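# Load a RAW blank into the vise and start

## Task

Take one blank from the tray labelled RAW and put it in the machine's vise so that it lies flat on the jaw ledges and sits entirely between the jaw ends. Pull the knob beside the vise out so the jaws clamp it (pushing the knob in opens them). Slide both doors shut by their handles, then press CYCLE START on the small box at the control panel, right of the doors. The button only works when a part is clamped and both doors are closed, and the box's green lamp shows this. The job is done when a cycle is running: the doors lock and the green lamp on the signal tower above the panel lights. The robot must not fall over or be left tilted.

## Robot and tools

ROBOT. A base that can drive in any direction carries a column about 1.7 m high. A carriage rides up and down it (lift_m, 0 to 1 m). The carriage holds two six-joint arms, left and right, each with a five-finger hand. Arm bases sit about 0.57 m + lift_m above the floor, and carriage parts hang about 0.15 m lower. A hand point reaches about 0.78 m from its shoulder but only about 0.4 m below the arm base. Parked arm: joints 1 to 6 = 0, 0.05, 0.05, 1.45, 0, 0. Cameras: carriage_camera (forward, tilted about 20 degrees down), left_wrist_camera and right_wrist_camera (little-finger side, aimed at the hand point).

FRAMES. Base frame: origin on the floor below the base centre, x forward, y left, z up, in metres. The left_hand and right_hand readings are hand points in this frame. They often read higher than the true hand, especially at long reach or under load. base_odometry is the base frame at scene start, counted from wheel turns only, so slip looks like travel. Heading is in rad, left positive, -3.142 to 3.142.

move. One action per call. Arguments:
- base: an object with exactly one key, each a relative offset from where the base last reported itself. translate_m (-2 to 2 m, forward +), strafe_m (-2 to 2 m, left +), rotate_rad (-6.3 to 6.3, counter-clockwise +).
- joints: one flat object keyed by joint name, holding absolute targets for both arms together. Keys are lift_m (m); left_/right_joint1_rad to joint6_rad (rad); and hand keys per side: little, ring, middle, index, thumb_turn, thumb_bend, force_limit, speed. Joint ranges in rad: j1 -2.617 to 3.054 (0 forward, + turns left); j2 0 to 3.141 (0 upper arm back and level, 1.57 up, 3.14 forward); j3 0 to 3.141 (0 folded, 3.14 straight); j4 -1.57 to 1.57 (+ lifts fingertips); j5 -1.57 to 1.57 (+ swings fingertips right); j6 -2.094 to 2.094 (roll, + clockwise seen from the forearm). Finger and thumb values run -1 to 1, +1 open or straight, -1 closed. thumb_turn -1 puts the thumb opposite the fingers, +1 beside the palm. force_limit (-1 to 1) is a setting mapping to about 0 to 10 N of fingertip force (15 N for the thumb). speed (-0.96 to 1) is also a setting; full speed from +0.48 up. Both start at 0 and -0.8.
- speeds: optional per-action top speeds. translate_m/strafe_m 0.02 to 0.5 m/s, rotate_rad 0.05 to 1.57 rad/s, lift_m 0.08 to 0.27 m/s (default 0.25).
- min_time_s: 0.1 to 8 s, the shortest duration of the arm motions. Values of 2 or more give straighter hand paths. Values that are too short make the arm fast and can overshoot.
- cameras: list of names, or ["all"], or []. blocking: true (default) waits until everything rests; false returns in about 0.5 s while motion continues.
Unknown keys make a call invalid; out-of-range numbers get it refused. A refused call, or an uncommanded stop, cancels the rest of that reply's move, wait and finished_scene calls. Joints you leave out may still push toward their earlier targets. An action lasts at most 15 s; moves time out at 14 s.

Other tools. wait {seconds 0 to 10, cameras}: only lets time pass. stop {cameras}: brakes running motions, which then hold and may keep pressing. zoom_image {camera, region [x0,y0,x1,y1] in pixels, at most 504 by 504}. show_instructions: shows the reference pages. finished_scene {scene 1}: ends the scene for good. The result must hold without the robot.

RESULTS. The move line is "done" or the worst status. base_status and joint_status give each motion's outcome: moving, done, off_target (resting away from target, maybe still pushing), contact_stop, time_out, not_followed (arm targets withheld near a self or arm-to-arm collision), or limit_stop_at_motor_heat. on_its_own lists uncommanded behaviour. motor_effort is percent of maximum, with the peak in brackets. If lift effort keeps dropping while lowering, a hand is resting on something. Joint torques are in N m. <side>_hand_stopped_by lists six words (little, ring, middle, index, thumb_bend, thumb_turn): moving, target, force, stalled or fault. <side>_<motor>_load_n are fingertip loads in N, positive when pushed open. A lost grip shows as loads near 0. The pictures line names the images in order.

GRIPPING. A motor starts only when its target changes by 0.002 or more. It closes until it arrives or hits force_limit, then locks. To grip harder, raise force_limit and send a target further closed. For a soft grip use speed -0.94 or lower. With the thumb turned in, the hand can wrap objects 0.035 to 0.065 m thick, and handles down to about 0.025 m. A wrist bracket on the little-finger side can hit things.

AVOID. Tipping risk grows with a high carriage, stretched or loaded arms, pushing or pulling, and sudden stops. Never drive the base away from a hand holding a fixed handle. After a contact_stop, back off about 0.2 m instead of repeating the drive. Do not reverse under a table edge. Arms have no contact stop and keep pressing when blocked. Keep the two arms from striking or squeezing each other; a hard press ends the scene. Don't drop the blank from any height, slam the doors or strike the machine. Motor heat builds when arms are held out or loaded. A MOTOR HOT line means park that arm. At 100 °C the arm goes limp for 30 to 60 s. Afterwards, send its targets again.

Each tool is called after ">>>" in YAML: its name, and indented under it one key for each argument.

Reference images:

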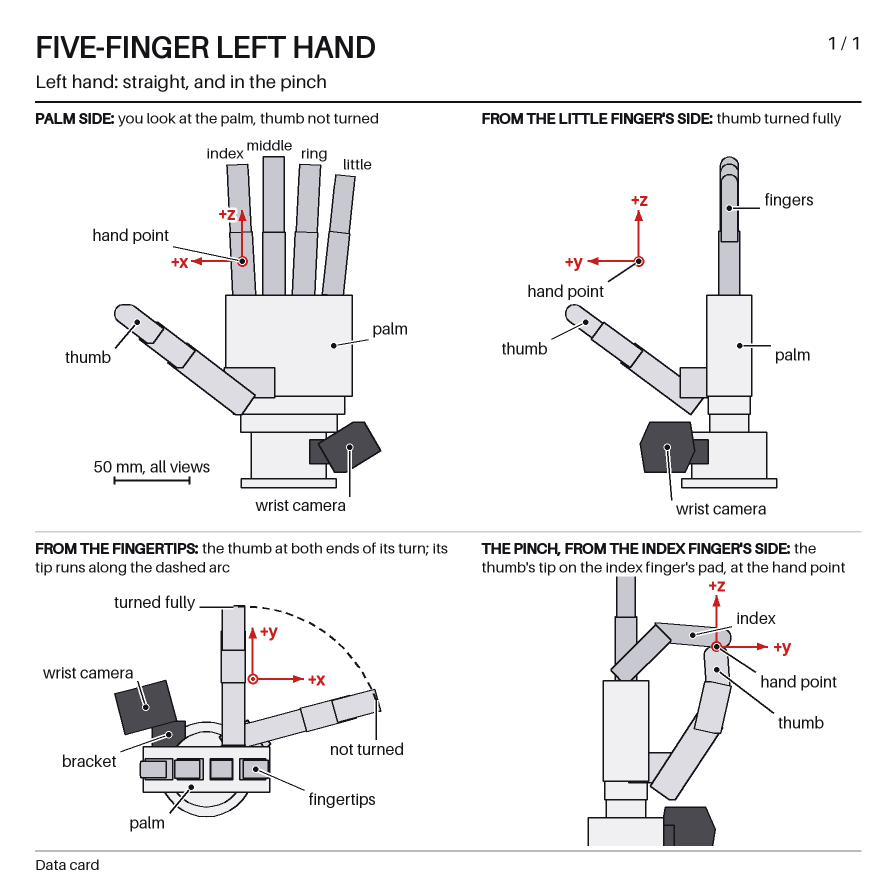

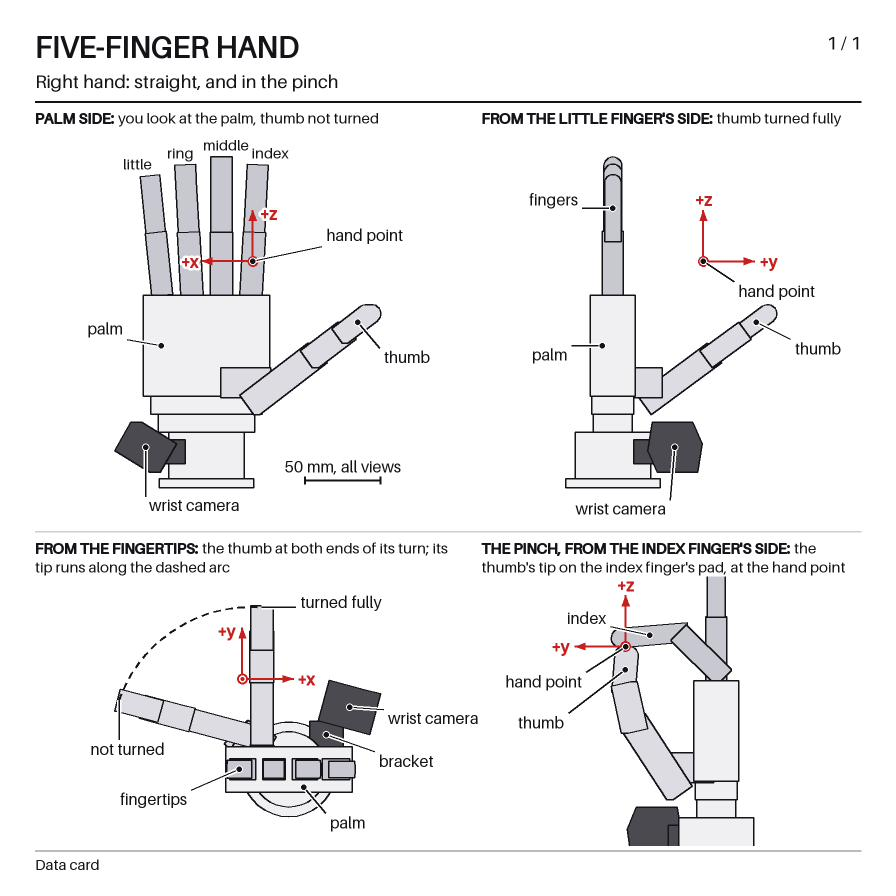

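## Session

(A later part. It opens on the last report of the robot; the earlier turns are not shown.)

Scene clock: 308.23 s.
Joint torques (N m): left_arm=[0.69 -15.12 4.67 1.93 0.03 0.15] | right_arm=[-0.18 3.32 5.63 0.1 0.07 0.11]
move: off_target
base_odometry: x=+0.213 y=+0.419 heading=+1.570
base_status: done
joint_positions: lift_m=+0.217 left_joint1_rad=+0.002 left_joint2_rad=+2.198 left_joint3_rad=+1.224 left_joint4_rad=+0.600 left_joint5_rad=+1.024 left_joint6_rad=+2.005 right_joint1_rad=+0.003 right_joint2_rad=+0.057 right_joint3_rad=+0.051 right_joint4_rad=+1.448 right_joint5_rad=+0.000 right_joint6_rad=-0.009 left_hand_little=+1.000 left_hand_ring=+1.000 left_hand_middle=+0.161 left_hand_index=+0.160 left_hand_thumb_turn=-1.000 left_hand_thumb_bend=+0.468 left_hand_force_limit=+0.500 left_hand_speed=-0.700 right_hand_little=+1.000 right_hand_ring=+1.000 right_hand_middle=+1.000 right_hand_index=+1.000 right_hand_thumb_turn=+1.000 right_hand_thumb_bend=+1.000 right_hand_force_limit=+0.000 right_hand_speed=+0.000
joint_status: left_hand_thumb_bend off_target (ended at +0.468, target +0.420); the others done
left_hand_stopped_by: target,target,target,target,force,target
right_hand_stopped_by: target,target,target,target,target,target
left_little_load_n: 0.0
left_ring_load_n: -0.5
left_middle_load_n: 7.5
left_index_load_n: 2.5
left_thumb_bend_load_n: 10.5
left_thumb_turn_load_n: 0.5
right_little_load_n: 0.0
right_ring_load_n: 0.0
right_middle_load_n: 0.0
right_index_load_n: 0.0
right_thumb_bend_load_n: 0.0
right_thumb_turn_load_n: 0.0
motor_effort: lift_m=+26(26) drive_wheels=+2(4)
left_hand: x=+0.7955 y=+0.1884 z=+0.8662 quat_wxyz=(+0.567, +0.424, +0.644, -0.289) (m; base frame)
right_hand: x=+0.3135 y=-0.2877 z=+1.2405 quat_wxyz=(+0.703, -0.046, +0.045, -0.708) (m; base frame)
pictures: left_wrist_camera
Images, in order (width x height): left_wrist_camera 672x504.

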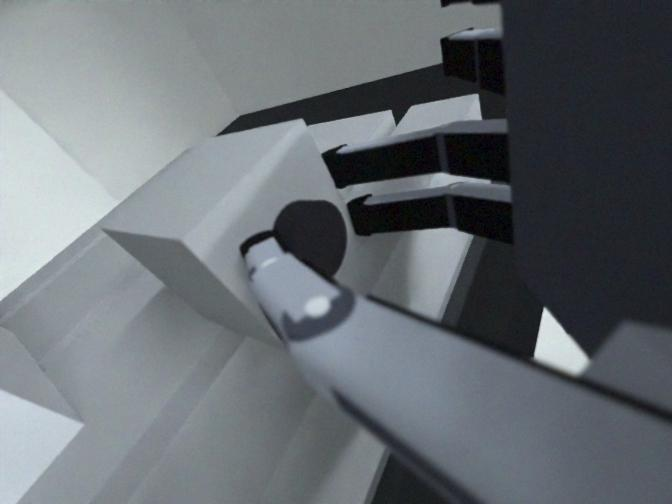

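>>> move:
  joints: {"left_hand_force_limit": 0.9, "left_hand_speed": -0.85, "left_hand_thumb_bend": 0.2, "left_hand_index": -0.1, "left_hand_middle": -0.1}
  cameras: ["left_wrist_camera"]

>>> zoom_image:
  camera: "left_wrist_camera"
  region: [200, 150, 400, 330]

Scene clock: 309.57 s.
Joint torques (N m): left_arm=[0.66 -15.21 4.75 1.9 0.03 0.16] | right_arm=[-0.18 3.28 5.68 0.1 0.06 0.11]
move: off_target
base_odometry: x=+0.213 y=+0.419 heading=+1.570
base_status: not commanded
joint_positions: lift_m=+0.217 left_joint1_rad=+0.002 left_joint2_rad=+2.198 left_joint3_rad=+1.224 left_joint4_rad=+0.600 left_joint5_rad=+1.024 left_joint6_rad=+2.005 right_joint1_rad=+0.003 right_joint2_rad=+0.057 right_joint3_rad=+0.051 right_joint4_rad=+1.448 right_joint5_rad=+0.000 right_joint6_rad=-0.009 left_hand_little=+1.000 left_hand_ring=+1.000 left_hand_middle=+0.151 left_hand_index=-0.073 left_hand_thumb_turn=-1.000 left_hand_thumb_bend=+0.464 left_hand_force_limit=+0.900 left_hand_speed=-0.850 right_hand_little=+1.000 right_hand_ring=+1.000 right_hand_middle=+1.000 right_hand_index=+1.000 right_hand_thumb_turn=+1.000 right_hand_thumb_bend=+1.000 right_hand_force_limit=+0.000 right_hand_speed=+0.000
joint_status: left_hand_middle off_target (ended at +0.151, target -0.100); left_hand_index off_target (ended at -0.073, target -0.100); left_hand_thumb_bend off_target (ended at +0.464, target +0.200); the others done
left_hand_stopped_by: target,target,force,force,force,target
right_hand_stopped_by: target,target,target,target,target,target
left_little_load_n: 0.0
left_ring_load_n: 0.0
left_middle_load_n: 10.0
left_index_load_n: 10.0
left_thumb_bend_load_n: 15.0
left_thumb_turn_load_n: 2.0
right_little_load_n: 0.0
right_ring_load_n: 0.0
right_middle_load_n: 0.0
right_index_load_n: 0.0
right_thumb_bend_load_n: 0.0
right_thumb_turn_load_n: 0.0
motor_effort: lift_m=+26(26) drive_wheels=+2(2)
left_hand: x=+0.7955 y=+0.1884 z=+0.8662 quat_wxyz=(+0.567, +0.424, +0.644, -0.289) (m; base frame)
right_hand: x=+0.3135 y=-0.2877 z=+1.2405 quat_wxyz=(+0.703, -0.046, +0.045, -0.708) (m; base frame)
pictures: left_wrist_camera
Images, in order (width x height): left_wrist_camera 672x504.

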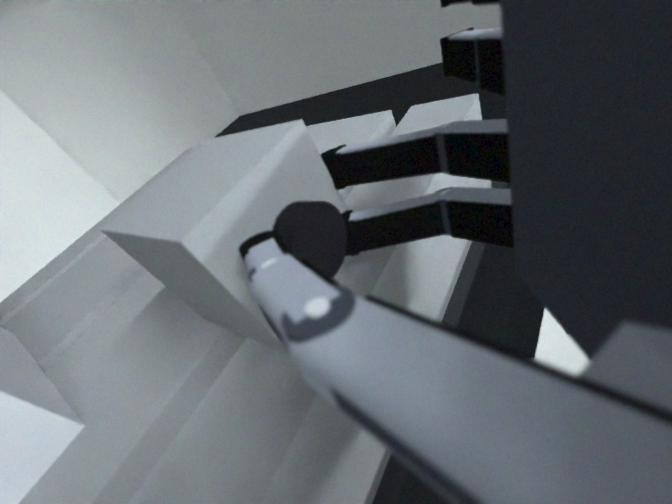

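Scaled by 2.520 from the camera's 672x504 image, which has a finer 960x720 frame.

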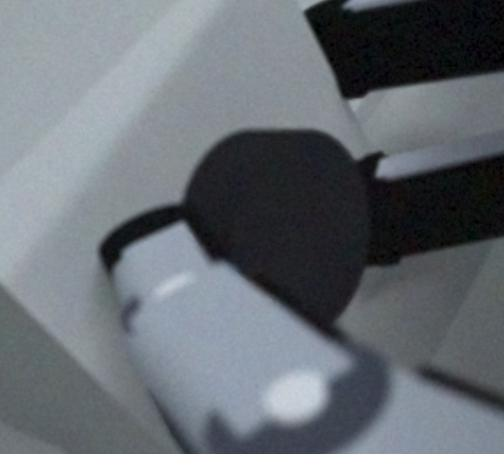

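>>> move:
  base: {"translate_m": -0.02}
  joints: {"left_hand_middle": 0.3}
  speeds: {"translate_m": 0.04}
  cameras: ["left_wrist_camera", "carriage_camera"]

>>> zoom_image:
  camera: "left_wrist_camera"
  region: [200, 150, 400, 330]

Scene clock: 310.93 s.
Joint torques (N m): left_arm=[1.05 -15.19 4.77 1.84 0.44 0.17] | right_arm=[-0.18 3.23 5.63 0.11 0.07 0.11]
move: done
base_odometry: x=+0.213 y=+0.399 heading=+1.569
base_status: done
joint_positions: lift_m=+0.217 left_joint1_rad=-0.002 left_joint2_rad=+2.198 left_joint3_rad=+1.224 left_joint4_rad=+0.607 left_joint5_rad=+0.986 left_joint6_rad=+2.005 right_joint1_rad=+0.003 right_joint2_rad=+0.057 right_joint3_rad=+0.051 right_joint4_rad=+1.448 right_joint5_rad=+0.000 right_joint6_rad=-0.009 left_hand_little=+1.000 left_hand_ring=+1.000 left_hand_middle=+0.300 left_hand_index=-0.073 left_hand_thumb_turn=-1.000 left_hand_thumb_bend=+0.460 left_hand_force_limit=+0.900 left_hand_speed=-0.850 right_hand_little=+1.000 right_hand_ring=+1.000 right_hand_middle=+1.000 right_hand_index=+1.000 right_hand_thumb_turn=+1.000 right_hand_thumb_bend=+1.000 right_hand_force_limit=+0.000 right_hand_speed=+0.000
joint_status: all done
left_hand_stopped_by: target,target,target,force,force,target
right_hand_stopped_by: target,target,target,target,target,target
left_little_load_n: 0.0
left_ring_load_n: 0.0
left_middle_load_n: 0.0
left_index_load_n: 0.0
left_thumb_bend_load_n: 0.0
left_thumb_turn_load_n: 0.0
right_little_load_n: 0.0
right_ring_load_n: 0.0
right_middle_load_n: 0.0
right_index_load_n: 0.0
right_thumb_bend_load_n: 0.0
right_thumb_turn_load_n: 0.0
motor_effort: lift_m=+26(26) drive_wheels=+1(9)
left_hand: x=+0.8002 y=+0.1923 z=+0.8660 quat_wxyz=(+0.571, +0.419, +0.651, -0.274) (m; base frame)
right_hand: x=+0.3135 y=-0.2877 z=+1.2405 quat_wxyz=(+0.703, -0.046, +0.045, -0.708) (m; base frame)
pictures: carriage_camera, left_wrist_camera
Images, in order (width x height): carriage_camera 672x504, left_wrist_camera 672x504.

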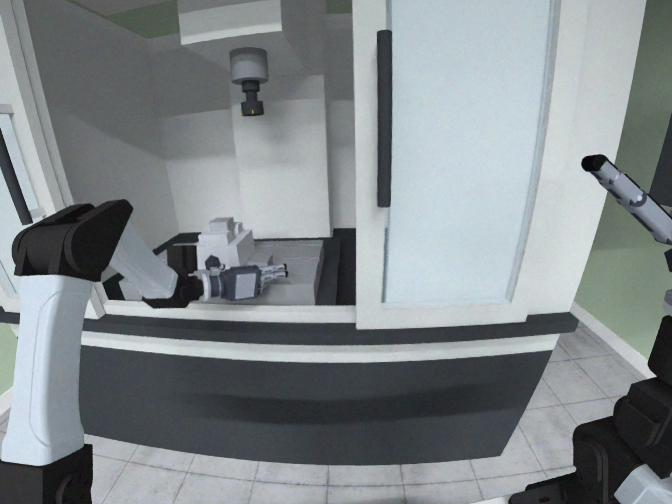

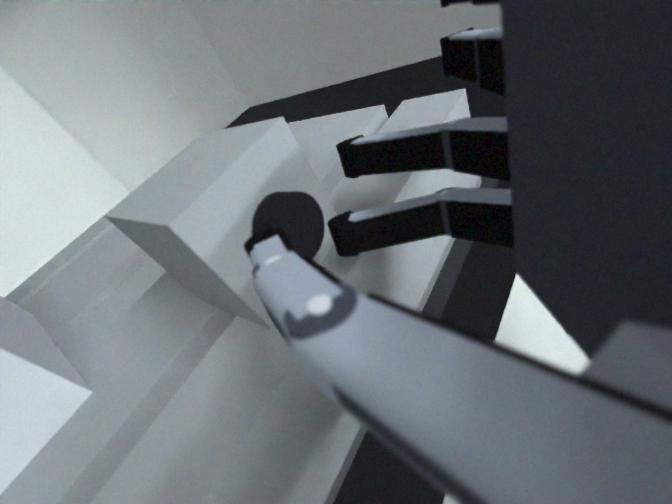

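Scaled by 2.520 from the camera's 672x504 image, which has a finer 960x720 frame.

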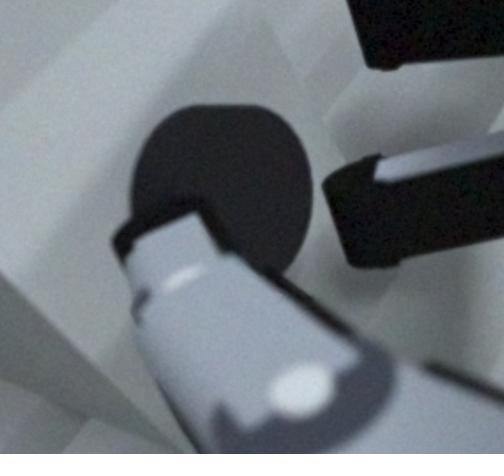

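>>> move:
  joints: {"left_hand_speed": -0.5, "left_hand_thumb_bend": 0.54, "left_hand_index": 0.1, "left_hand_middle": 0.3}

>>> move:
  base: {"translate_m": 0.026}
  speeds: {"translate_m": 0.04}
  cameras: ["left_wrist_camera"]

>>> zoom_image:
  camera: "left_wrist_camera"
  region: [200, 150, 400, 330]

Scene clock: 311.93 s.
Joint torques (N m): left_arm=[1.02 -15.21 4.75 1.85 0.47 0.16] | right_arm=[-0.2 3.29 5.68 0.1 0.06 0.11]
move: done
base_odometry: x=+0.213 y=+0.399 heading=+1.569
base_status: not commanded
joint_positions: lift_m=+0.217 left_joint1_rad=-0.002 left_joint2_rad=+2.198 left_joint3_rad=+1.224 left_joint4_rad=+0.607 left_joint5_rad=+0.986 left_joint6_rad=+2.005 right_joint1_rad=+0.003 right_joint2_rad=+0.057 right_joint3_rad=+0.051 right_joint4_rad=+1.448 right_joint5_rad=+0.000 right_joint6_rad=-0.009 left_hand_little=+1.000 left_hand_ring=+1.000 left_hand_middle=+0.300 left_hand_index=+0.100 left_hand_thumb_turn=-1.000 left_hand_thumb_bend=+0.540 left_hand_force_limit=+0.900 left_hand_speed=-0.500 right_hand_little=+1.000 right_hand_ring=+1.000 right_hand_middle=+1.000 right_hand_index=+1.000 right_hand_thumb_turn=+1.000 right_hand_thumb_bend=+1.000 right_hand_force_limit=+0.000 right_hand_speed=+0.000
joint_status: all done
left_hand_stopped_by: target,target,target,target,target,target
right_hand_stopped_by: target,target,target,target,target,target
left_little_load_n: 0.0
left_ring_load_n: 0.0
left_middle_load_n: 0.0
left_index_load_n: 0.0
left_thumb_bend_load_n: -0.5
left_thumb_turn_load_n: 0.5
right_little_load_n: 0.0
right_ring_load_n: 0.0
right_middle_load_n: 0.0
right_index_load_n: -0.5
right_thumb_bend_load_n: 0.0
right_thumb_turn_load_n: 0.0
motor_effort: lift_m=+26(26) drive_wheels=+1(1)
left_hand: x=+0.8002 y=+0.1923 z=+0.8660 quat_wxyz=(+0.571, +0.419, +0.651, -0.274) (m; base frame)
right_hand: x=+0.3135 y=-0.2877 z=+1.2405 quat_wxyz=(+0.703, -0.046, +0.045, -0.708) (m; base frame)
pictures: none

Scene clock: 313.10 s.
Joint torques (N m): left_arm=[-0.06 -15.13 5.08 2 -0.3 0.15] | right_arm=[-0.17 3.29 5.65 0.09 0.06 0.11]
move: done
base_odometry: x=+0.213 y=+0.425 heading=+1.570
base_status: done
joint_positions: lift_m=+0.217 left_joint1_rad=+0.009 left_joint2_rad=+2.198 left_joint3_rad=+1.219 left_joint4_rad=+0.588 left_joint5_rad=+1.055 left_joint6_rad=+2.005 right_joint1_rad=+0.003 right_joint2_rad=+0.057 right_joint3_rad=+0.051 right_joint4_rad=+1.449 right_joint5_rad=+0.000 right_joint6_rad=-0.009 left_hand_little=+1.000 left_hand_ring=+1.000 left_hand_middle=+0.300 left_hand_index=+0.100 left_hand_thumb_turn=-1.000 left_hand_thumb_bend=+0.540 left_hand_force_limit=+0.900 left_hand_speed=-0.500 right_hand_little=+1.000 right_hand_ring=+1.000 right_hand_middle=+1.000 right_hand_index=+1.000 right_hand_thumb_turn=+1.000 right_hand_thumb_bend=+1.000 right_hand_force_limit=+0.000 right_hand_speed=+0.000
joint_status: not commanded
left_hand_stopped_by: target,target,target,target,target,target
right_hand_stopped_by: target,target,target,target,target,target
left_little_load_n: 0.0
left_ring_load_n: 0.5
left_middle_load_n: 0.0
left_index_load_n: -3.0
left_thumb_bend_load_n: -1.0
left_thumb_turn_load_n: -3.0
right_little_load_n: 0.0
right_ring_load_n: 0.0
right_middle_load_n: 0.0
right_index_load_n: 0.0
right_thumb_bend_load_n: 0.0
right_thumb_turn_load_n: 0.0
motor_effort: lift_m=+26(26) drive_wheels=+2(5)
left_hand: x=+0.7902 y=+0.1879 z=+0.8630 quat_wxyz=(+0.561, +0.425, +0.643, -0.302) (m; base frame)
right_hand: x=+0.3132 y=-0.2877 z=+1.2406 quat_wxyz=(+0.703, -0.045, +0.045, -0.708) (m; base frame)
pictures: left_wrist_camera
Images, in order (width x height): left_wrist_camera 672x504.

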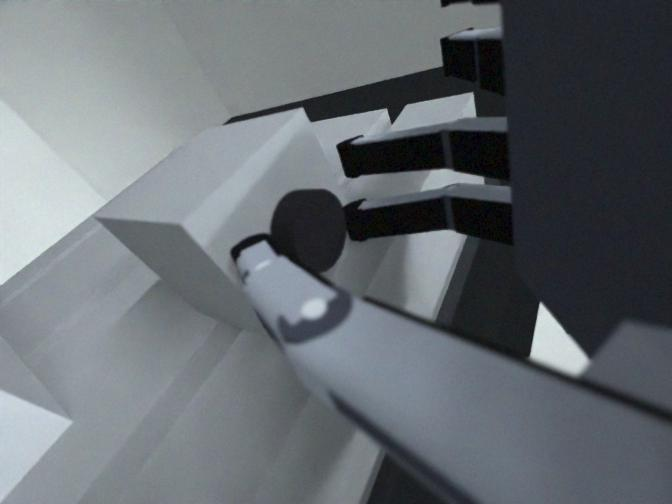

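Scaled by 2.520 from the camera's 672x504 image, which has a finer 960x720 frame.

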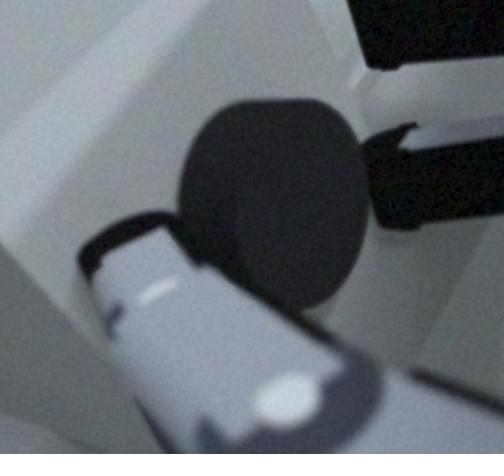

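>>> move:
  joints: {"left_hand_force_limit": 1.0, "left_hand_speed": -0.7, "left_hand_thumb_bend": 0.1, "left_hand_index": -0.3}
  cameras: ["left_wrist_camera"]

>>> zoom_image:
  camera: "left_wrist_camera"
  region: [200, 150, 400, 330]

Scene clock: 314.50 s.
Joint torques (N m): left_arm=[0.1 -15.15 5.07 2.01 -0.15 0.17] | right_arm=[-0.18 3.29 5.67 0.09 0.07 0.11]
move: off_target
base_odometry: x=+0.213 y=+0.425 heading=+1.570
base_status: not commanded
joint_positions: lift_m=+0.217 left_joint1_rad=+0.008 left_joint2_rad=+2.198 left_joint3_rad=+1.219 left_joint4_rad=+0.587 left_joint5_rad=+1.044 left_joint6_rad=+2.005 right_joint1_rad=+0.003 right_joint2_rad=+0.057 right_joint3_rad=+0.051 right_joint4_rad=+1.449 right_joint5_rad=+0.000 right_joint6_rad=-0.009 left_hand_little=+1.000 left_hand_ring=+1.000 left_hand_middle=+0.300 left_hand_index=-0.085 left_hand_thumb_turn=-1.000 left_hand_thumb_bend=+0.426 left_hand_force_limit=+1.000 left_hand_speed=-0.700 right_hand_little=+1.000 right_hand_ring=+1.000 right_hand_middle=+1.000 right_hand_index=+1.000 right_hand_thumb_turn=+1.000 right_hand_thumb_bend=+1.000 right_hand_force_limit=+0.000 right_hand_speed=+0.000
joint_status: left_hand_index off_target (ended at -0.085, target -0.300); left_hand_thumb_bend off_target (ended at +0.426, target +0.100); the others done
left_hand_stopped_by: target,target,target,force,force,target
right_hand_stopped_by: target,target,target,target,target,target
left_little_load_n: 0.0
left_ring_load_n: 0.0
left_middle_load_n: 0.0
left_index_load_n: 21.5
left_thumb_bend_load_n: 17.0
left_thumb_turn_load_n: 0.0
right_little_load_n: 0.0
right_ring_load_n: 0.0
right_middle_load_n: 0.0
right_index_load_n: 0.0
right_thumb_bend_load_n: 0.0
right_thumb_turn_load_n: 0.0
motor_effort: lift_m=+26(26) drive_wheels=+2(2)
left_hand: x=+0.7913 y=+0.1887 z=+0.8623 quat_wxyz=(+0.561, +0.423, +0.646, -0.299) (m; base frame)
right_hand: x=+0.3132 y=-0.2877 z=+1.2406 quat_wxyz=(+0.703, -0.045, +0.045, -0.708) (m; base frame)
pictures: left_wrist_camera
Images, in order (width x height): left_wrist_camera 672x504.

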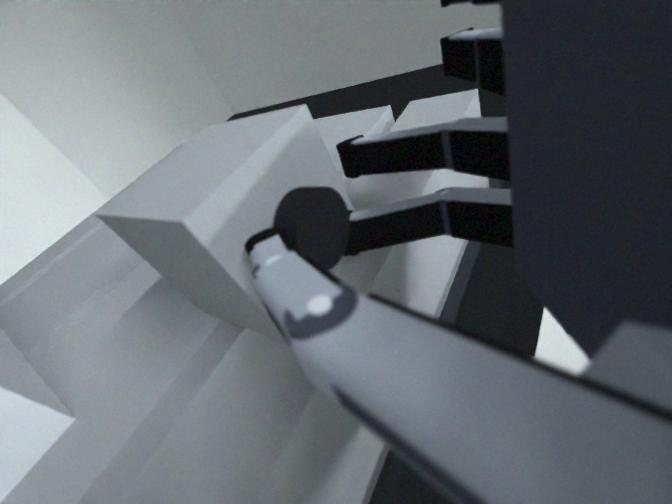

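Scaled by 2.520 from the camera's 672x504 image, which has a finer 960x720 frame.

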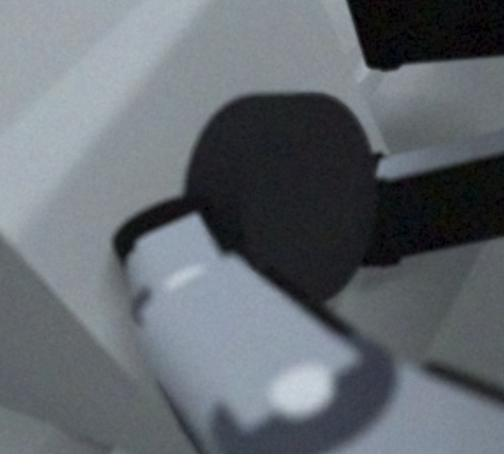

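>>> move:
  base: {"translate_m": -0.02}
  speeds: {"translate_m": 0.02}
  cameras: ["left_wrist_camera", "carriage_camera"]

>>> zoom_image:
  camera: "left_wrist_camera"
  region: [200, 150, 400, 330]

Scene clock: 316.13 s.
Joint torques (N m): left_arm=[1.02 -15.12 4.86 1.99 0.48 0.16] | right_arm=[-0.17 3.32 5.68 0.13 0.07 0.11]
move: done
base_odometry: x=+0.213 y=+0.405 heading=+1.569
base_status: done
joint_positions: lift_m=+0.217 left_joint1_rad=-0.003 left_joint2_rad=+2.198 left_joint3_rad=+1.222 left_joint4_rad=+0.595 left_joint5_rad=+0.983 left_joint6_rad=+2.005 right_joint1_rad=+0.003 right_joint2_rad=+0.057 right_joint3_rad=+0.051 right_joint4_rad=+1.448 right_joint5_rad=+0.000 right_joint6_rad=-0.009 left_hand_little=+1.000 left_hand_ring=+1.000 left_hand_middle=+0.300 left_hand_index=-0.087 left_hand_thumb_turn=-1.000 left_hand_thumb_bend=+0.422 left_hand_force_limit=+1.000 left_hand_speed=-0.700 right_hand_little=+1.000 right_hand_ring=+1.000 right_hand_middle=+1.000 right_hand_index=+1.000 right_hand_thumb_turn=+1.000 right_hand_thumb_bend=+1.000 right_hand_force_limit=+0.000 right_hand_speed=+0.000
joint_status: not commanded
left_hand_stopped_by: target,target,target,force,force,target
right_hand_stopped_by: target,target,target,target,target,target
left_little_load_n: 0.0
left_ring_load_n: -0.5
left_middle_load_n: 0.0
left_index_load_n: 0.0
left_thumb_bend_load_n: -0.5
left_thumb_turn_load_n: 0.0
right_little_load_n: 0.0
right_ring_load_n: 0.0
right_middle_load_n: 0.0
right_index_load_n: 0.0
right_thumb_bend_load_n: 0.0
right_thumb_turn_load_n: 0.5
motor_effort: lift_m=+26(26) drive_wheels=+2(8)
left_hand: x=+0.7989 y=+0.1923 z=+0.8625 quat_wxyz=(+0.566, +0.417, +0.655, -0.276) (m; base frame)
right_hand: x=+0.3134 y=-0.2877 z=+1.2405 quat_wxyz=(+0.703, -0.046, +0.045, -0.708) (m; base frame)
pictures: carriage_camera, left_wrist_camera
Images, in order (width x height): carriage_camera 672x504, left_wrist_camera 672x504.

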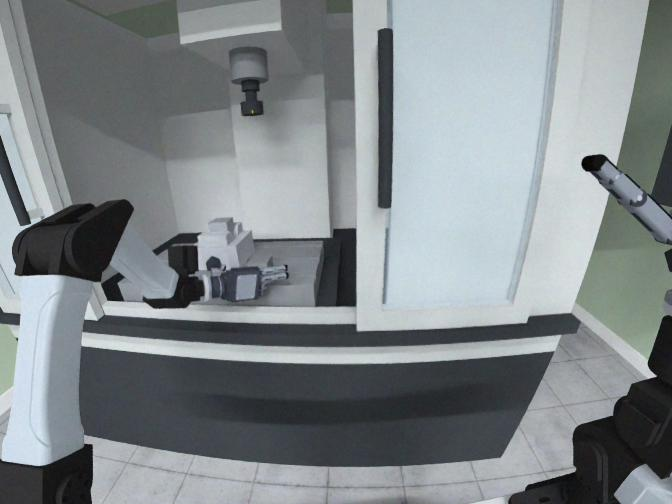

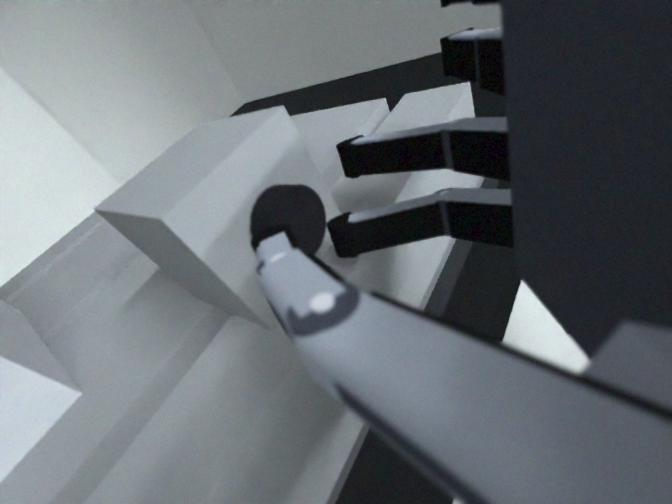

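Scaled by 2.520 from the camera's 672x504 image, which has a finer 960x720 frame.

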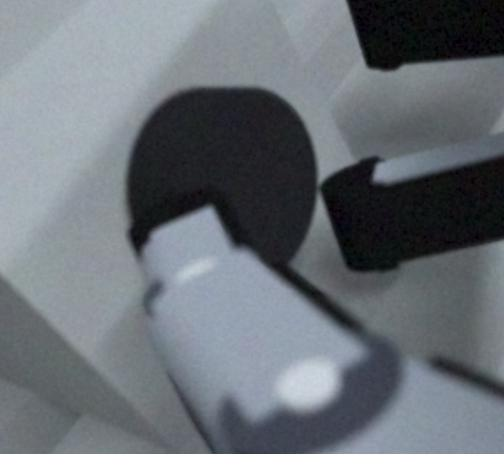

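>>> zoom_image:
  camera: "left_wrist_camera"
  region: [230, 160, 340, 260]

Scaled by 4.582 from the camera's 672x504 image, which has a finer 960x720 frame.

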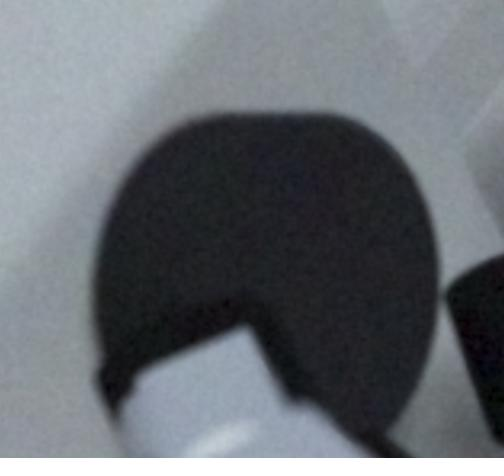

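>>> zoom_image:
  camera: "carriage_camera"
  region: [170, 200, 300, 310]

Scaled by 3.877 from the camera's 672x504 image, which has a finer 960x720 frame.

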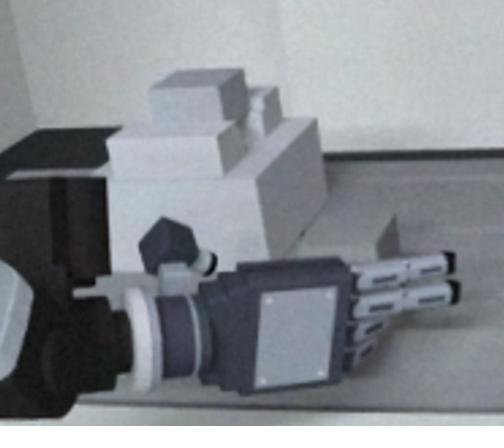

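>>> move:
  joints: {"left_hand_speed": 0.0, "left_hand_thumb_bend": 0.6, "left_hand_index": 0.16}

>>> move:
  base: {"translate_m": -0.05}
  speeds: {"translate_m": 0.1}
  cameras: ["left_wrist_camera", "carriage_camera"]

>>> zoom_image:
  camera: "carriage_camera"
  region: [170, 200, 330, 310]

Scene clock: 319.03 s.
Joint torques (N m): left_arm=[1.13 -15.23 4.83 2 0.51 0.17] | right_arm=[-0.17 3.29 5.68 0.1 0.07 0.11]
move: done
base_odometry: x=+0.213 y=+0.405 heading=+1.569
base_status: not commanded
joint_positions: lift_m=+0.217 left_joint1_rad=-0.003 left_joint2_rad=+2.198 left_joint3_rad=+1.222 left_joint4_rad=+0.595 left_joint5_rad=+0.984 left_joint6_rad=+2.005 right_joint1_rad=+0.003 right_joint2_rad=+0.057 right_joint3_rad=+0.051 right_joint4_rad=+1.448 right_joint5_rad=+0.000 right_joint6_rad=-0.009 left_hand_little=+1.000 left_hand_ring=+1.000 left_hand_middle=+0.300 left_hand_index=+0.160 left_hand_thumb_turn=-1.000 left_hand_thumb_bend=+0.600 left_hand_force_limit=+1.000 left_hand_speed=+0.000 right_hand_little=+1.000 right_hand_ring=+1.000 right_hand_middle=+1.000 right_hand_index=+1.000 right_hand_thumb_turn=+1.000 right_hand_thumb_bend=+1.000 right_hand_force_limit=+0.000 right_hand_speed=+0.000
joint_status: all done
left_hand_stopped_by: target,target,target,target,target,target
right_hand_stopped_by: target,target,target,target,target,target
left_little_load_n: 0.0
left_ring_load_n: -0.5
left_middle_load_n: 0.0
left_index_load_n: 0.0
left_thumb_bend_load_n: 0.0
left_thumb_turn_load_n: 0.5
right_little_load_n: 0.0
right_ring_load_n: 0.0
right_middle_load_n: 0.0
right_index_load_n: 0.0
right_thumb_bend_load_n: 0.0
right_thumb_turn_load_n: 0.0
motor_effort: lift_m=+26(26) drive_wheels=+1(2)
left_hand: x=+0.7988 y=+0.1922 z=+0.8626 quat_wxyz=(+0.566, +0.417, +0.655, -0.276) (m; base frame)
right_hand: x=+0.3134 y=-0.2877 z=+1.2405 quat_wxyz=(+0.703, -0.046, +0.045, -0.708) (m; base frame)
pictures: none

Scene clock: 320.23 s.
Joint torques (N m): left_arm=[1.03 -15.13 4.85 1.98 0.48 0.16] | right_arm=[-0.2 3.23 5.7 0.11 0.06 0.11]
move: done
base_odometry: x=+0.213 y=+0.355 heading=+1.569
base_status: done
joint_positions: lift_m=+0.217 left_joint1_rad=-0.002 left_joint2_rad=+2.198 left_joint3_rad=+1.222 left_joint4_rad=+0.596 left_joint5_rad=+0.986 left_joint6_rad=+2.005 right_joint1_rad=+0.003 right_joint2_rad=+0.057 right_joint3_rad=+0.051 right_joint4_rad=+1.448 right_joint5_rad=+0.000 right_joint6_rad=-0.009 left_hand_little=+1.000 left_hand_ring=+1.000 left_hand_middle=+0.300 left_hand_index=+0.160 left_hand_thumb_turn=-1.000 left_hand_thumb_bend=+0.600 left_hand_force_limit=+1.000 left_hand_speed=+0.000 right_hand_little=+1.000 right_hand_ring=+1.000 right_hand_middle=+1.000 right_hand_index=+1.000 right_hand_thumb_turn=+1.000 right_hand_thumb_bend=+1.000 right_hand_force_limit=+0.000 right_hand_speed=+0.000
joint_status: not commanded
left_hand_stopped_by: target,target,target,target,target,target
right_hand_stopped_by: target,target,target,target,target,target
left_little_load_n: 0.0
left_ring_load_n: 0.0
left_middle_load_n: 0.0
left_index_load_n: 0.0
left_thumb_bend_load_n: 0.0
left_thumb_turn_load_n: 0.0
right_little_load_n: 0.0
right_ring_load_n: 0.0
right_middle_load_n: 0.0
right_index_load_n: 0.0
right_thumb_bend_load_n: 0.0
right_thumb_turn_load_n: 0.0
motor_effort: lift_m=+26(27) drive_wheels=+0(9)
left_hand: x=+0.7987 y=+0.1923 z=+0.8628 quat_wxyz=(+0.567, +0.417, +0.654, -0.277) (m; base frame)
right_hand: x=+0.3135 y=-0.2877 z=+1.2405 quat_wxyz=(+0.703, -0.046, +0.045, -0.708) (m; base frame)
pictures: carriage_camera, left_wrist_camera
Images, in order (width x height): carriage_camera 672x504, left_wrist_camera 672x504.

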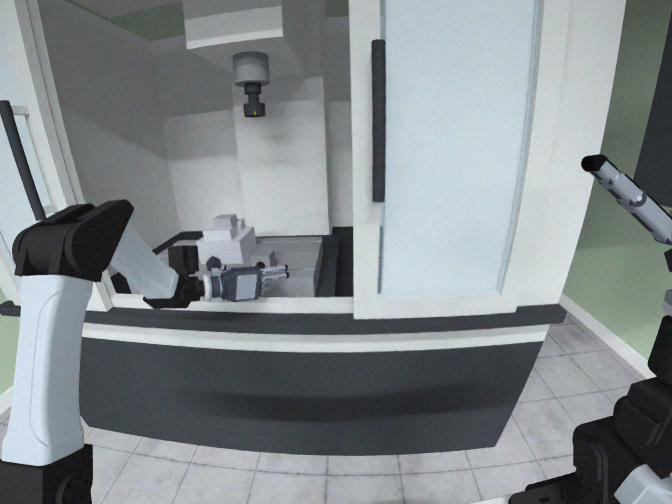

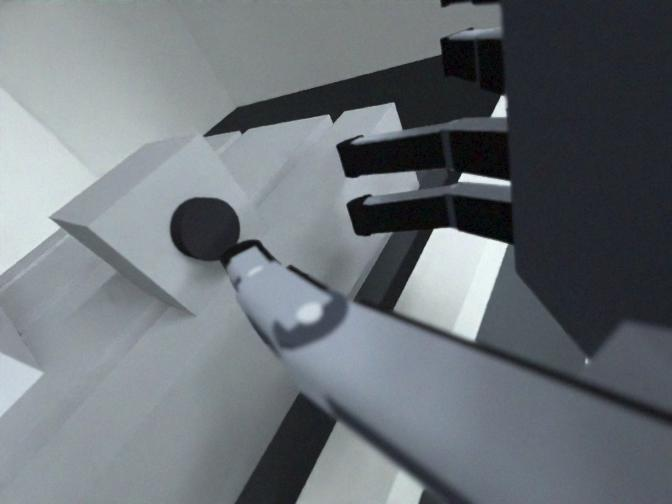

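Scaled by 3.150 from the camera's 672x504 image, which has a finer 960x720 frame.

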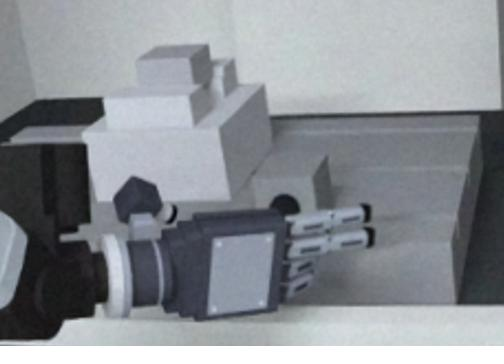

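>>> zoom_image:
  camera: "left_wrist_camera"
  region: [150, 170, 270, 280]

>>> zoom_image:
  camera: "carriage_camera"
  region: [195, 205, 285, 280]

Scaled by 4.200 from the camera's 672x504 image, which has a finer 960x720 frame.

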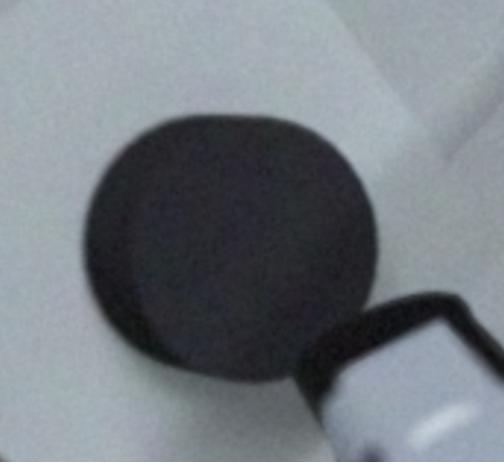

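Scaled by 5.600 from the camera's 672x504 image, which has a finer 960x720 frame.

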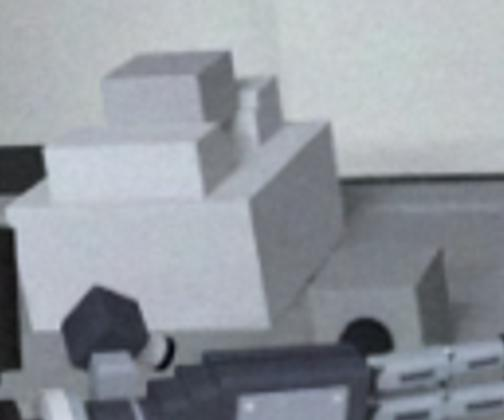

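>>> move:
  base: {"translate_m": 0.05}
  joints: {"left_hand_thumb_bend": 0.56, "left_hand_index": 0.06, "left_hand_middle": 0.3}
  speeds: {"translate_m": 0.1}
  cameras: ["left_wrist_camera"]

>>> move:
  base: {"translate_m": 0.025}
  speeds: {"translate_m": 0.04}
  cameras: ["left_wrist_camera"]

>>> zoom_image:
  camera: "left_wrist_camera"
  region: [200, 150, 400, 330]

Scene clock: 325.90 s.
Joint torques (N m): left_arm=[1.01 -15.15 4.86 1.95 0.47 0.16] | right_arm=[-0.18 3.29 5.71 0.08 0.06 0.11]
move: done
base_odometry: x=+0.213 y=+0.405 heading=+1.570
base_status: done
joint_positions: lift_m=+0.217 left_joint1_rad=-0.002 left_joint2_rad=+2.198 left_joint3_rad=+1.222 left_joint4_rad=+0.597 left_joint5_rad=+0.987 left_joint6_rad=+2.005 right_joint1_rad=+0.003 right_joint2_rad=+0.057 right_joint3_rad=+0.051 right_joint4_rad=+1.449 right_joint5_rad=+0.000 right_joint6_rad=-0.009 left_hand_little=+1.000 left_hand_ring=+1.000 left_hand_middle=+0.300 left_hand_index=+0.060 left_hand_thumb_turn=-1.000 left_hand_thumb_bend=+0.560 left_hand_force_limit=+1.000 left_hand_speed=+0.000 right_hand_little=+1.000 right_hand_ring=+1.000 right_hand_middle=+1.000 right_hand_index=+1.000 right_hand_thumb_turn=+1.000 right_hand_thumb_bend=+1.000 right_hand_force_limit=+0.000 right_hand_speed=+0.000
joint_status: all done
left_hand_stopped_by: target,target,target,target,target,target
right_hand_stopped_by: target,target,target,target,target,target
left_little_load_n: 0.0
left_ring_load_n: 0.0
left_middle_load_n: 0.0
left_index_load_n: 0.0
left_thumb_bend_load_n: 0.0
left_thumb_turn_load_n: 0.0
right_little_load_n: 0.0
right_ring_load_n: 0.0
right_middle_load_n: 0.0
right_index_load_n: 0.0
right_thumb_bend_load_n: 0.0
right_thumb_turn_load_n: 0.0
motor_effort: lift_m=+26(26) drive_wheels=-5(6)
left_hand: x=+0.7988 y=+0.1922 z=+0.8631 quat_wxyz=(+0.567, +0.417, +0.654, -0.277) (m; base frame)
right_hand: x=+0.3131 y=-0.2877 z=+1.2406 quat_wxyz=(+0.704, -0.045, +0.045, -0.708) (m; base frame)
pictures: left_wrist_camera
Images, in order (width x height): left_wrist_camera 672x504.

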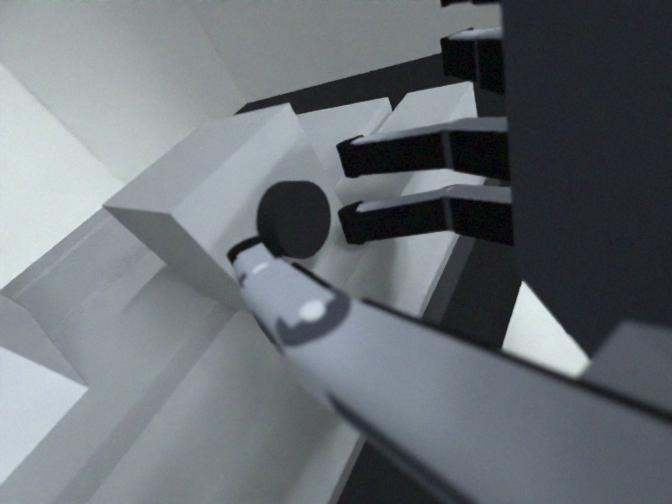

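Scene clock: 327.03 s.
Joint torques (N m): left_arm=[-0.9 -14.06 5.89 2.09 -0.5 0.16] | right_arm=[-0.17 3.28 5.67 0.1 0.06 0.11]
move: done
base_odometry: x=+0.212 y=+0.430 heading=+1.570
base_status: done
joint_positions: lift_m=+0.217 left_joint1_rad=+0.018 left_joint2_rad=+2.189 left_joint3_rad=+1.207 left_joint4_rad=+0.578 left_joint5_rad=+1.073 left_joint6_rad=+2.005 right_joint1_rad=+0.003 right_joint2_rad=+0.057 right_joint3_rad=+0.051 right_joint4_rad=+1.448 right_joint5_rad=+0.000 right_joint6_rad=-0.009 left_hand_little=+1.000 left_hand_ring=+1.000 left_hand_middle=+0.300 left_hand_index=+0.060 left_hand_thumb_turn=-1.000 left_hand_thumb_bend=+0.559 left_hand_force_limit=+1.000 left_hand_speed=+0.000 right_hand_little=+1.000 right_hand_ring=+1.000 right_hand_middle=+1.000 right_hand_index=+1.000 right_hand_thumb_turn=+1.000 right_hand_thumb_bend=+1.000 right_hand_force_limit=+0.000 right_hand_speed=+0.000
joint_status: not commanded
left_hand_stopped_by: target,target,target,target,target,target
right_hand_stopped_by: target,target,target,target,target,target
left_little_load_n: 0.0
left_ring_load_n: 0.0
left_middle_load_n: 0.0
left_index_load_n: 0.0
left_thumb_bend_load_n: -1.5
left_thumb_turn_load_n: -5.0
right_little_load_n: -0.5
right_ring_load_n: 0.0
right_middle_load_n: 0.0
right_index_load_n: 0.0
right_thumb_bend_load_n: 0.0
right_thumb_turn_load_n: 0.0
motor_effort: lift_m=+26(26) drive_wheels=+3(6)
left_hand: x=+0.7858 y=+0.1901 z=+0.8625 quat_wxyz=(+0.557, +0.424, +0.643, -0.309) (m; base frame)
right_hand: x=+0.3133 y=-0.2877 z=+1.2406 quat_wxyz=(+0.703, -0.045, +0.045, -0.708) (m; base frame)
pictures: left_wrist_camera
Images, in order (width x height): left_wrist_camera 672x504.

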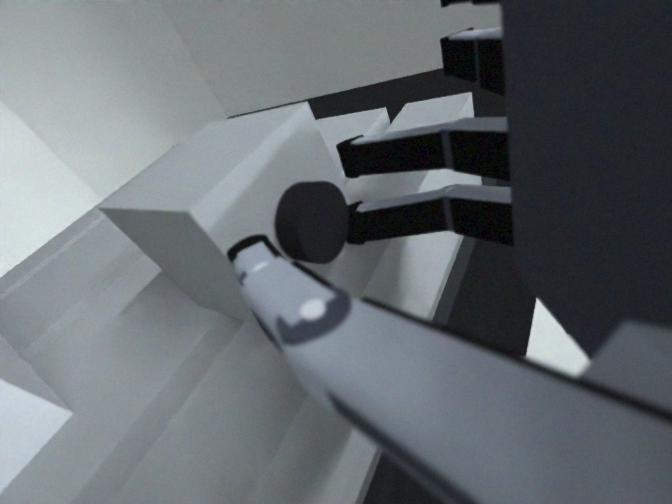

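Scaled by 2.520 from the camera's 672x504 image, which has a finer 960x720 frame.

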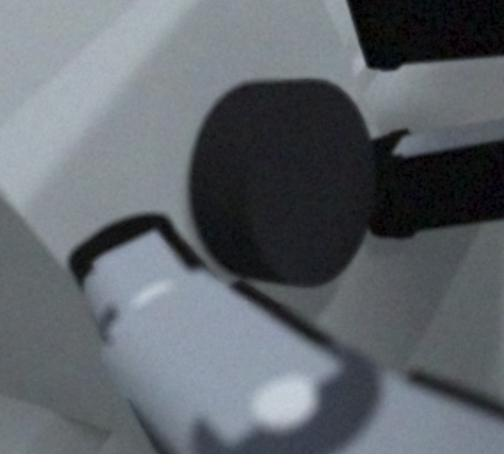

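>>> move:
  joints: {"lift_m": 0.222}

>>> move:
  joints: {"left_hand_force_limit": 0.6, "left_hand_speed": -0.85, "left_hand_thumb_bend": 0.3}
  cameras: ["left_wrist_camera"]

>>> zoom_image:
  camera: "left_wrist_camera"
  region: [200, 150, 400, 330]

Scene clock: 327.73 s.
Joint torques (N m): left_arm=[-0.7 -14.09 5.98 2.24 -0.39 0.18] | right_arm=[-0.18 3.28 5.65 0.1 0.07 0.11]
move: done
base_odometry: x=+0.212 y=+0.430 heading=+1.570
base_status: not commanded
joint_positions: lift_m=+0.222 left_joint1_rad=+0.016 left_joint2_rad=+2.189 left_joint3_rad=+1.207 left_joint4_rad=+0.565 left_joint5_rad=+1.065 left_joint6_rad=+2.003 right_joint1_rad=+0.003 right_joint2_rad=+0.057 right_joint3_rad=+0.051 right_joint4_rad=+1.448 right_joint5_rad=+0.000 right_joint6_rad=-0.009 left_hand_little=+1.000 left_hand_ring=+1.000 left_hand_middle=+0.300 left_hand_index=+0.060 left_hand_thumb_turn=-1.000 left_hand_thumb_bend=+0.560 left_hand_force_limit=+1.000 left_hand_speed=+0.000 right_hand_little=+1.000 right_hand_ring=+1.000 right_hand_middle=+1.000 right_hand_index=+1.000 right_hand_thumb_turn=+1.000 right_hand_thumb_bend=+1.000 right_hand_force_limit=+0.000 right_hand_speed=+0.000
joint_status: all done
left_hand_stopped_by: target,target,target,target,target,target
right_hand_stopped_by: target,target,target,target,target,target
left_little_load_n: 0.0
left_ring_load_n: 0.0
left_middle_load_n: -0.5
left_index_load_n: 0.0
left_thumb_bend_load_n: -2.0
left_thumb_turn_load_n: -2.0
right_little_load_n: 0.0
right_ring_load_n: 0.0
right_middle_load_n: 0.0
right_index_load_n: 0.0
right_thumb_bend_load_n: 0.0
right_thumb_turn_load_n: 0.0
motor_effort: lift_m=+34(41) drive_wheels=+3(3)
left_hand: x=+0.7852 y=+0.1904 z=+0.8640 quat_wxyz=(+0.553, +0.420, +0.649, -0.310) (m; base frame)
right_hand: x=+0.3133 y=-0.2877 z=+1.2454 quat_wxyz=(+0.703, -0.045, +0.045, -0.708) (m; base frame)
pictures: none

Scene clock: 329.17 s.
Joint torques (N m): left_arm=[-0.69 -14.08 5.98 2.26 -0.31 0.18] | right_arm=[-0.18 3.29 5.67 0.09 0.06 0.11]
move: off_target
base_odometry: x=+0.212 y=+0.430 heading=+1.570
base_status: not commanded
joint_positions: lift_m=+0.222 left_joint1_rad=+0.016 left_joint2_rad=+2.189 left_joint3_rad=+1.207 left_joint4_rad=+0.565 left_joint5_rad=+1.057 left_joint6_rad=+2.003 right_joint1_rad=+0.003 right_joint2_rad=+0.057 right_joint3_rad=+0.051 right_joint4_rad=+1.448 right_joint5_rad=+0.000 right_joint6_rad=-0.009 left_hand_little=+1.000 left_hand_ring=+1.000 left_hand_middle=+0.300 left_hand_index=+0.060 left_hand_thumb_turn=-1.000 left_hand_thumb_bend=+0.340 left_hand_force_limit=+0.600 left_hand_speed=-0.850 right_hand_little=+1.000 right_hand_ring=+1.000 right_hand_middle=+1.000 right_hand_index=+1.000 right_hand_thumb_turn=+1.000 right_hand_thumb_bend=+1.000 right_hand_force_limit=+0.000 right_hand_speed=+0.000
joint_status: left_hand_thumb_bend off_target (ended at +0.340, target +0.300); the others done
left_hand_stopped_by: target,target,target,target,force,target
right_hand_stopped_by: target,target,target,target,target,target
left_little_load_n: 0.5
left_ring_load_n: 0.0
left_middle_load_n: 0.0
left_index_load_n: 2.5
left_thumb_bend_load_n: 11.0
left_thumb_turn_load_n: 0.5
right_little_load_n: 0.0
right_ring_load_n: 0.0
right_middle_load_n: 0.0
right_index_load_n: 0.0
right_thumb_bend_load_n: 0.0
right_thumb_turn_load_n: 0.0
motor_effort: lift_m=+34(34) drive_wheels=+3(3)
left_hand: x=+0.7861 y=+0.1912 z=+0.8636 quat_wxyz=(+0.553, +0.419, +0.651, -0.307) (m; base frame)
right_hand: x=+0.3133 y=-0.2877 z=+1.2454 quat_wxyz=(+0.703, -0.045, +0.045, -0.708) (m; base frame)
pictures: left_wrist_camera
Images, in order (width x height): left_wrist_camera 672x504.

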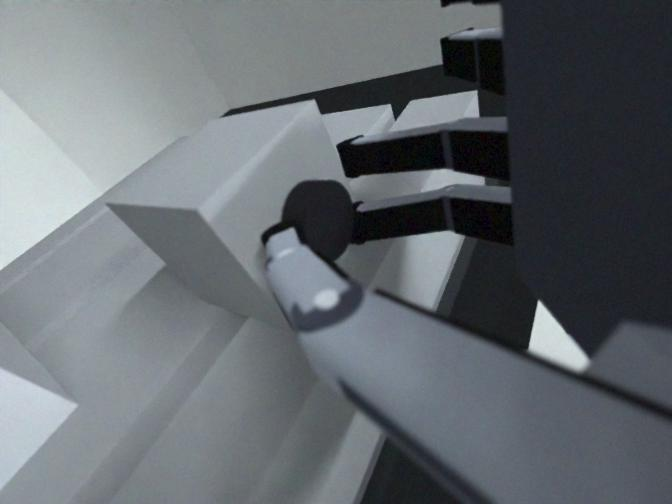

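Scaled by 2.520 from the camera's 672x504 image, which has a finer 960x720 frame.

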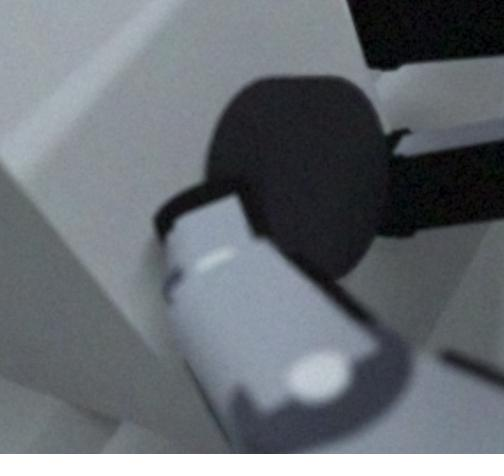

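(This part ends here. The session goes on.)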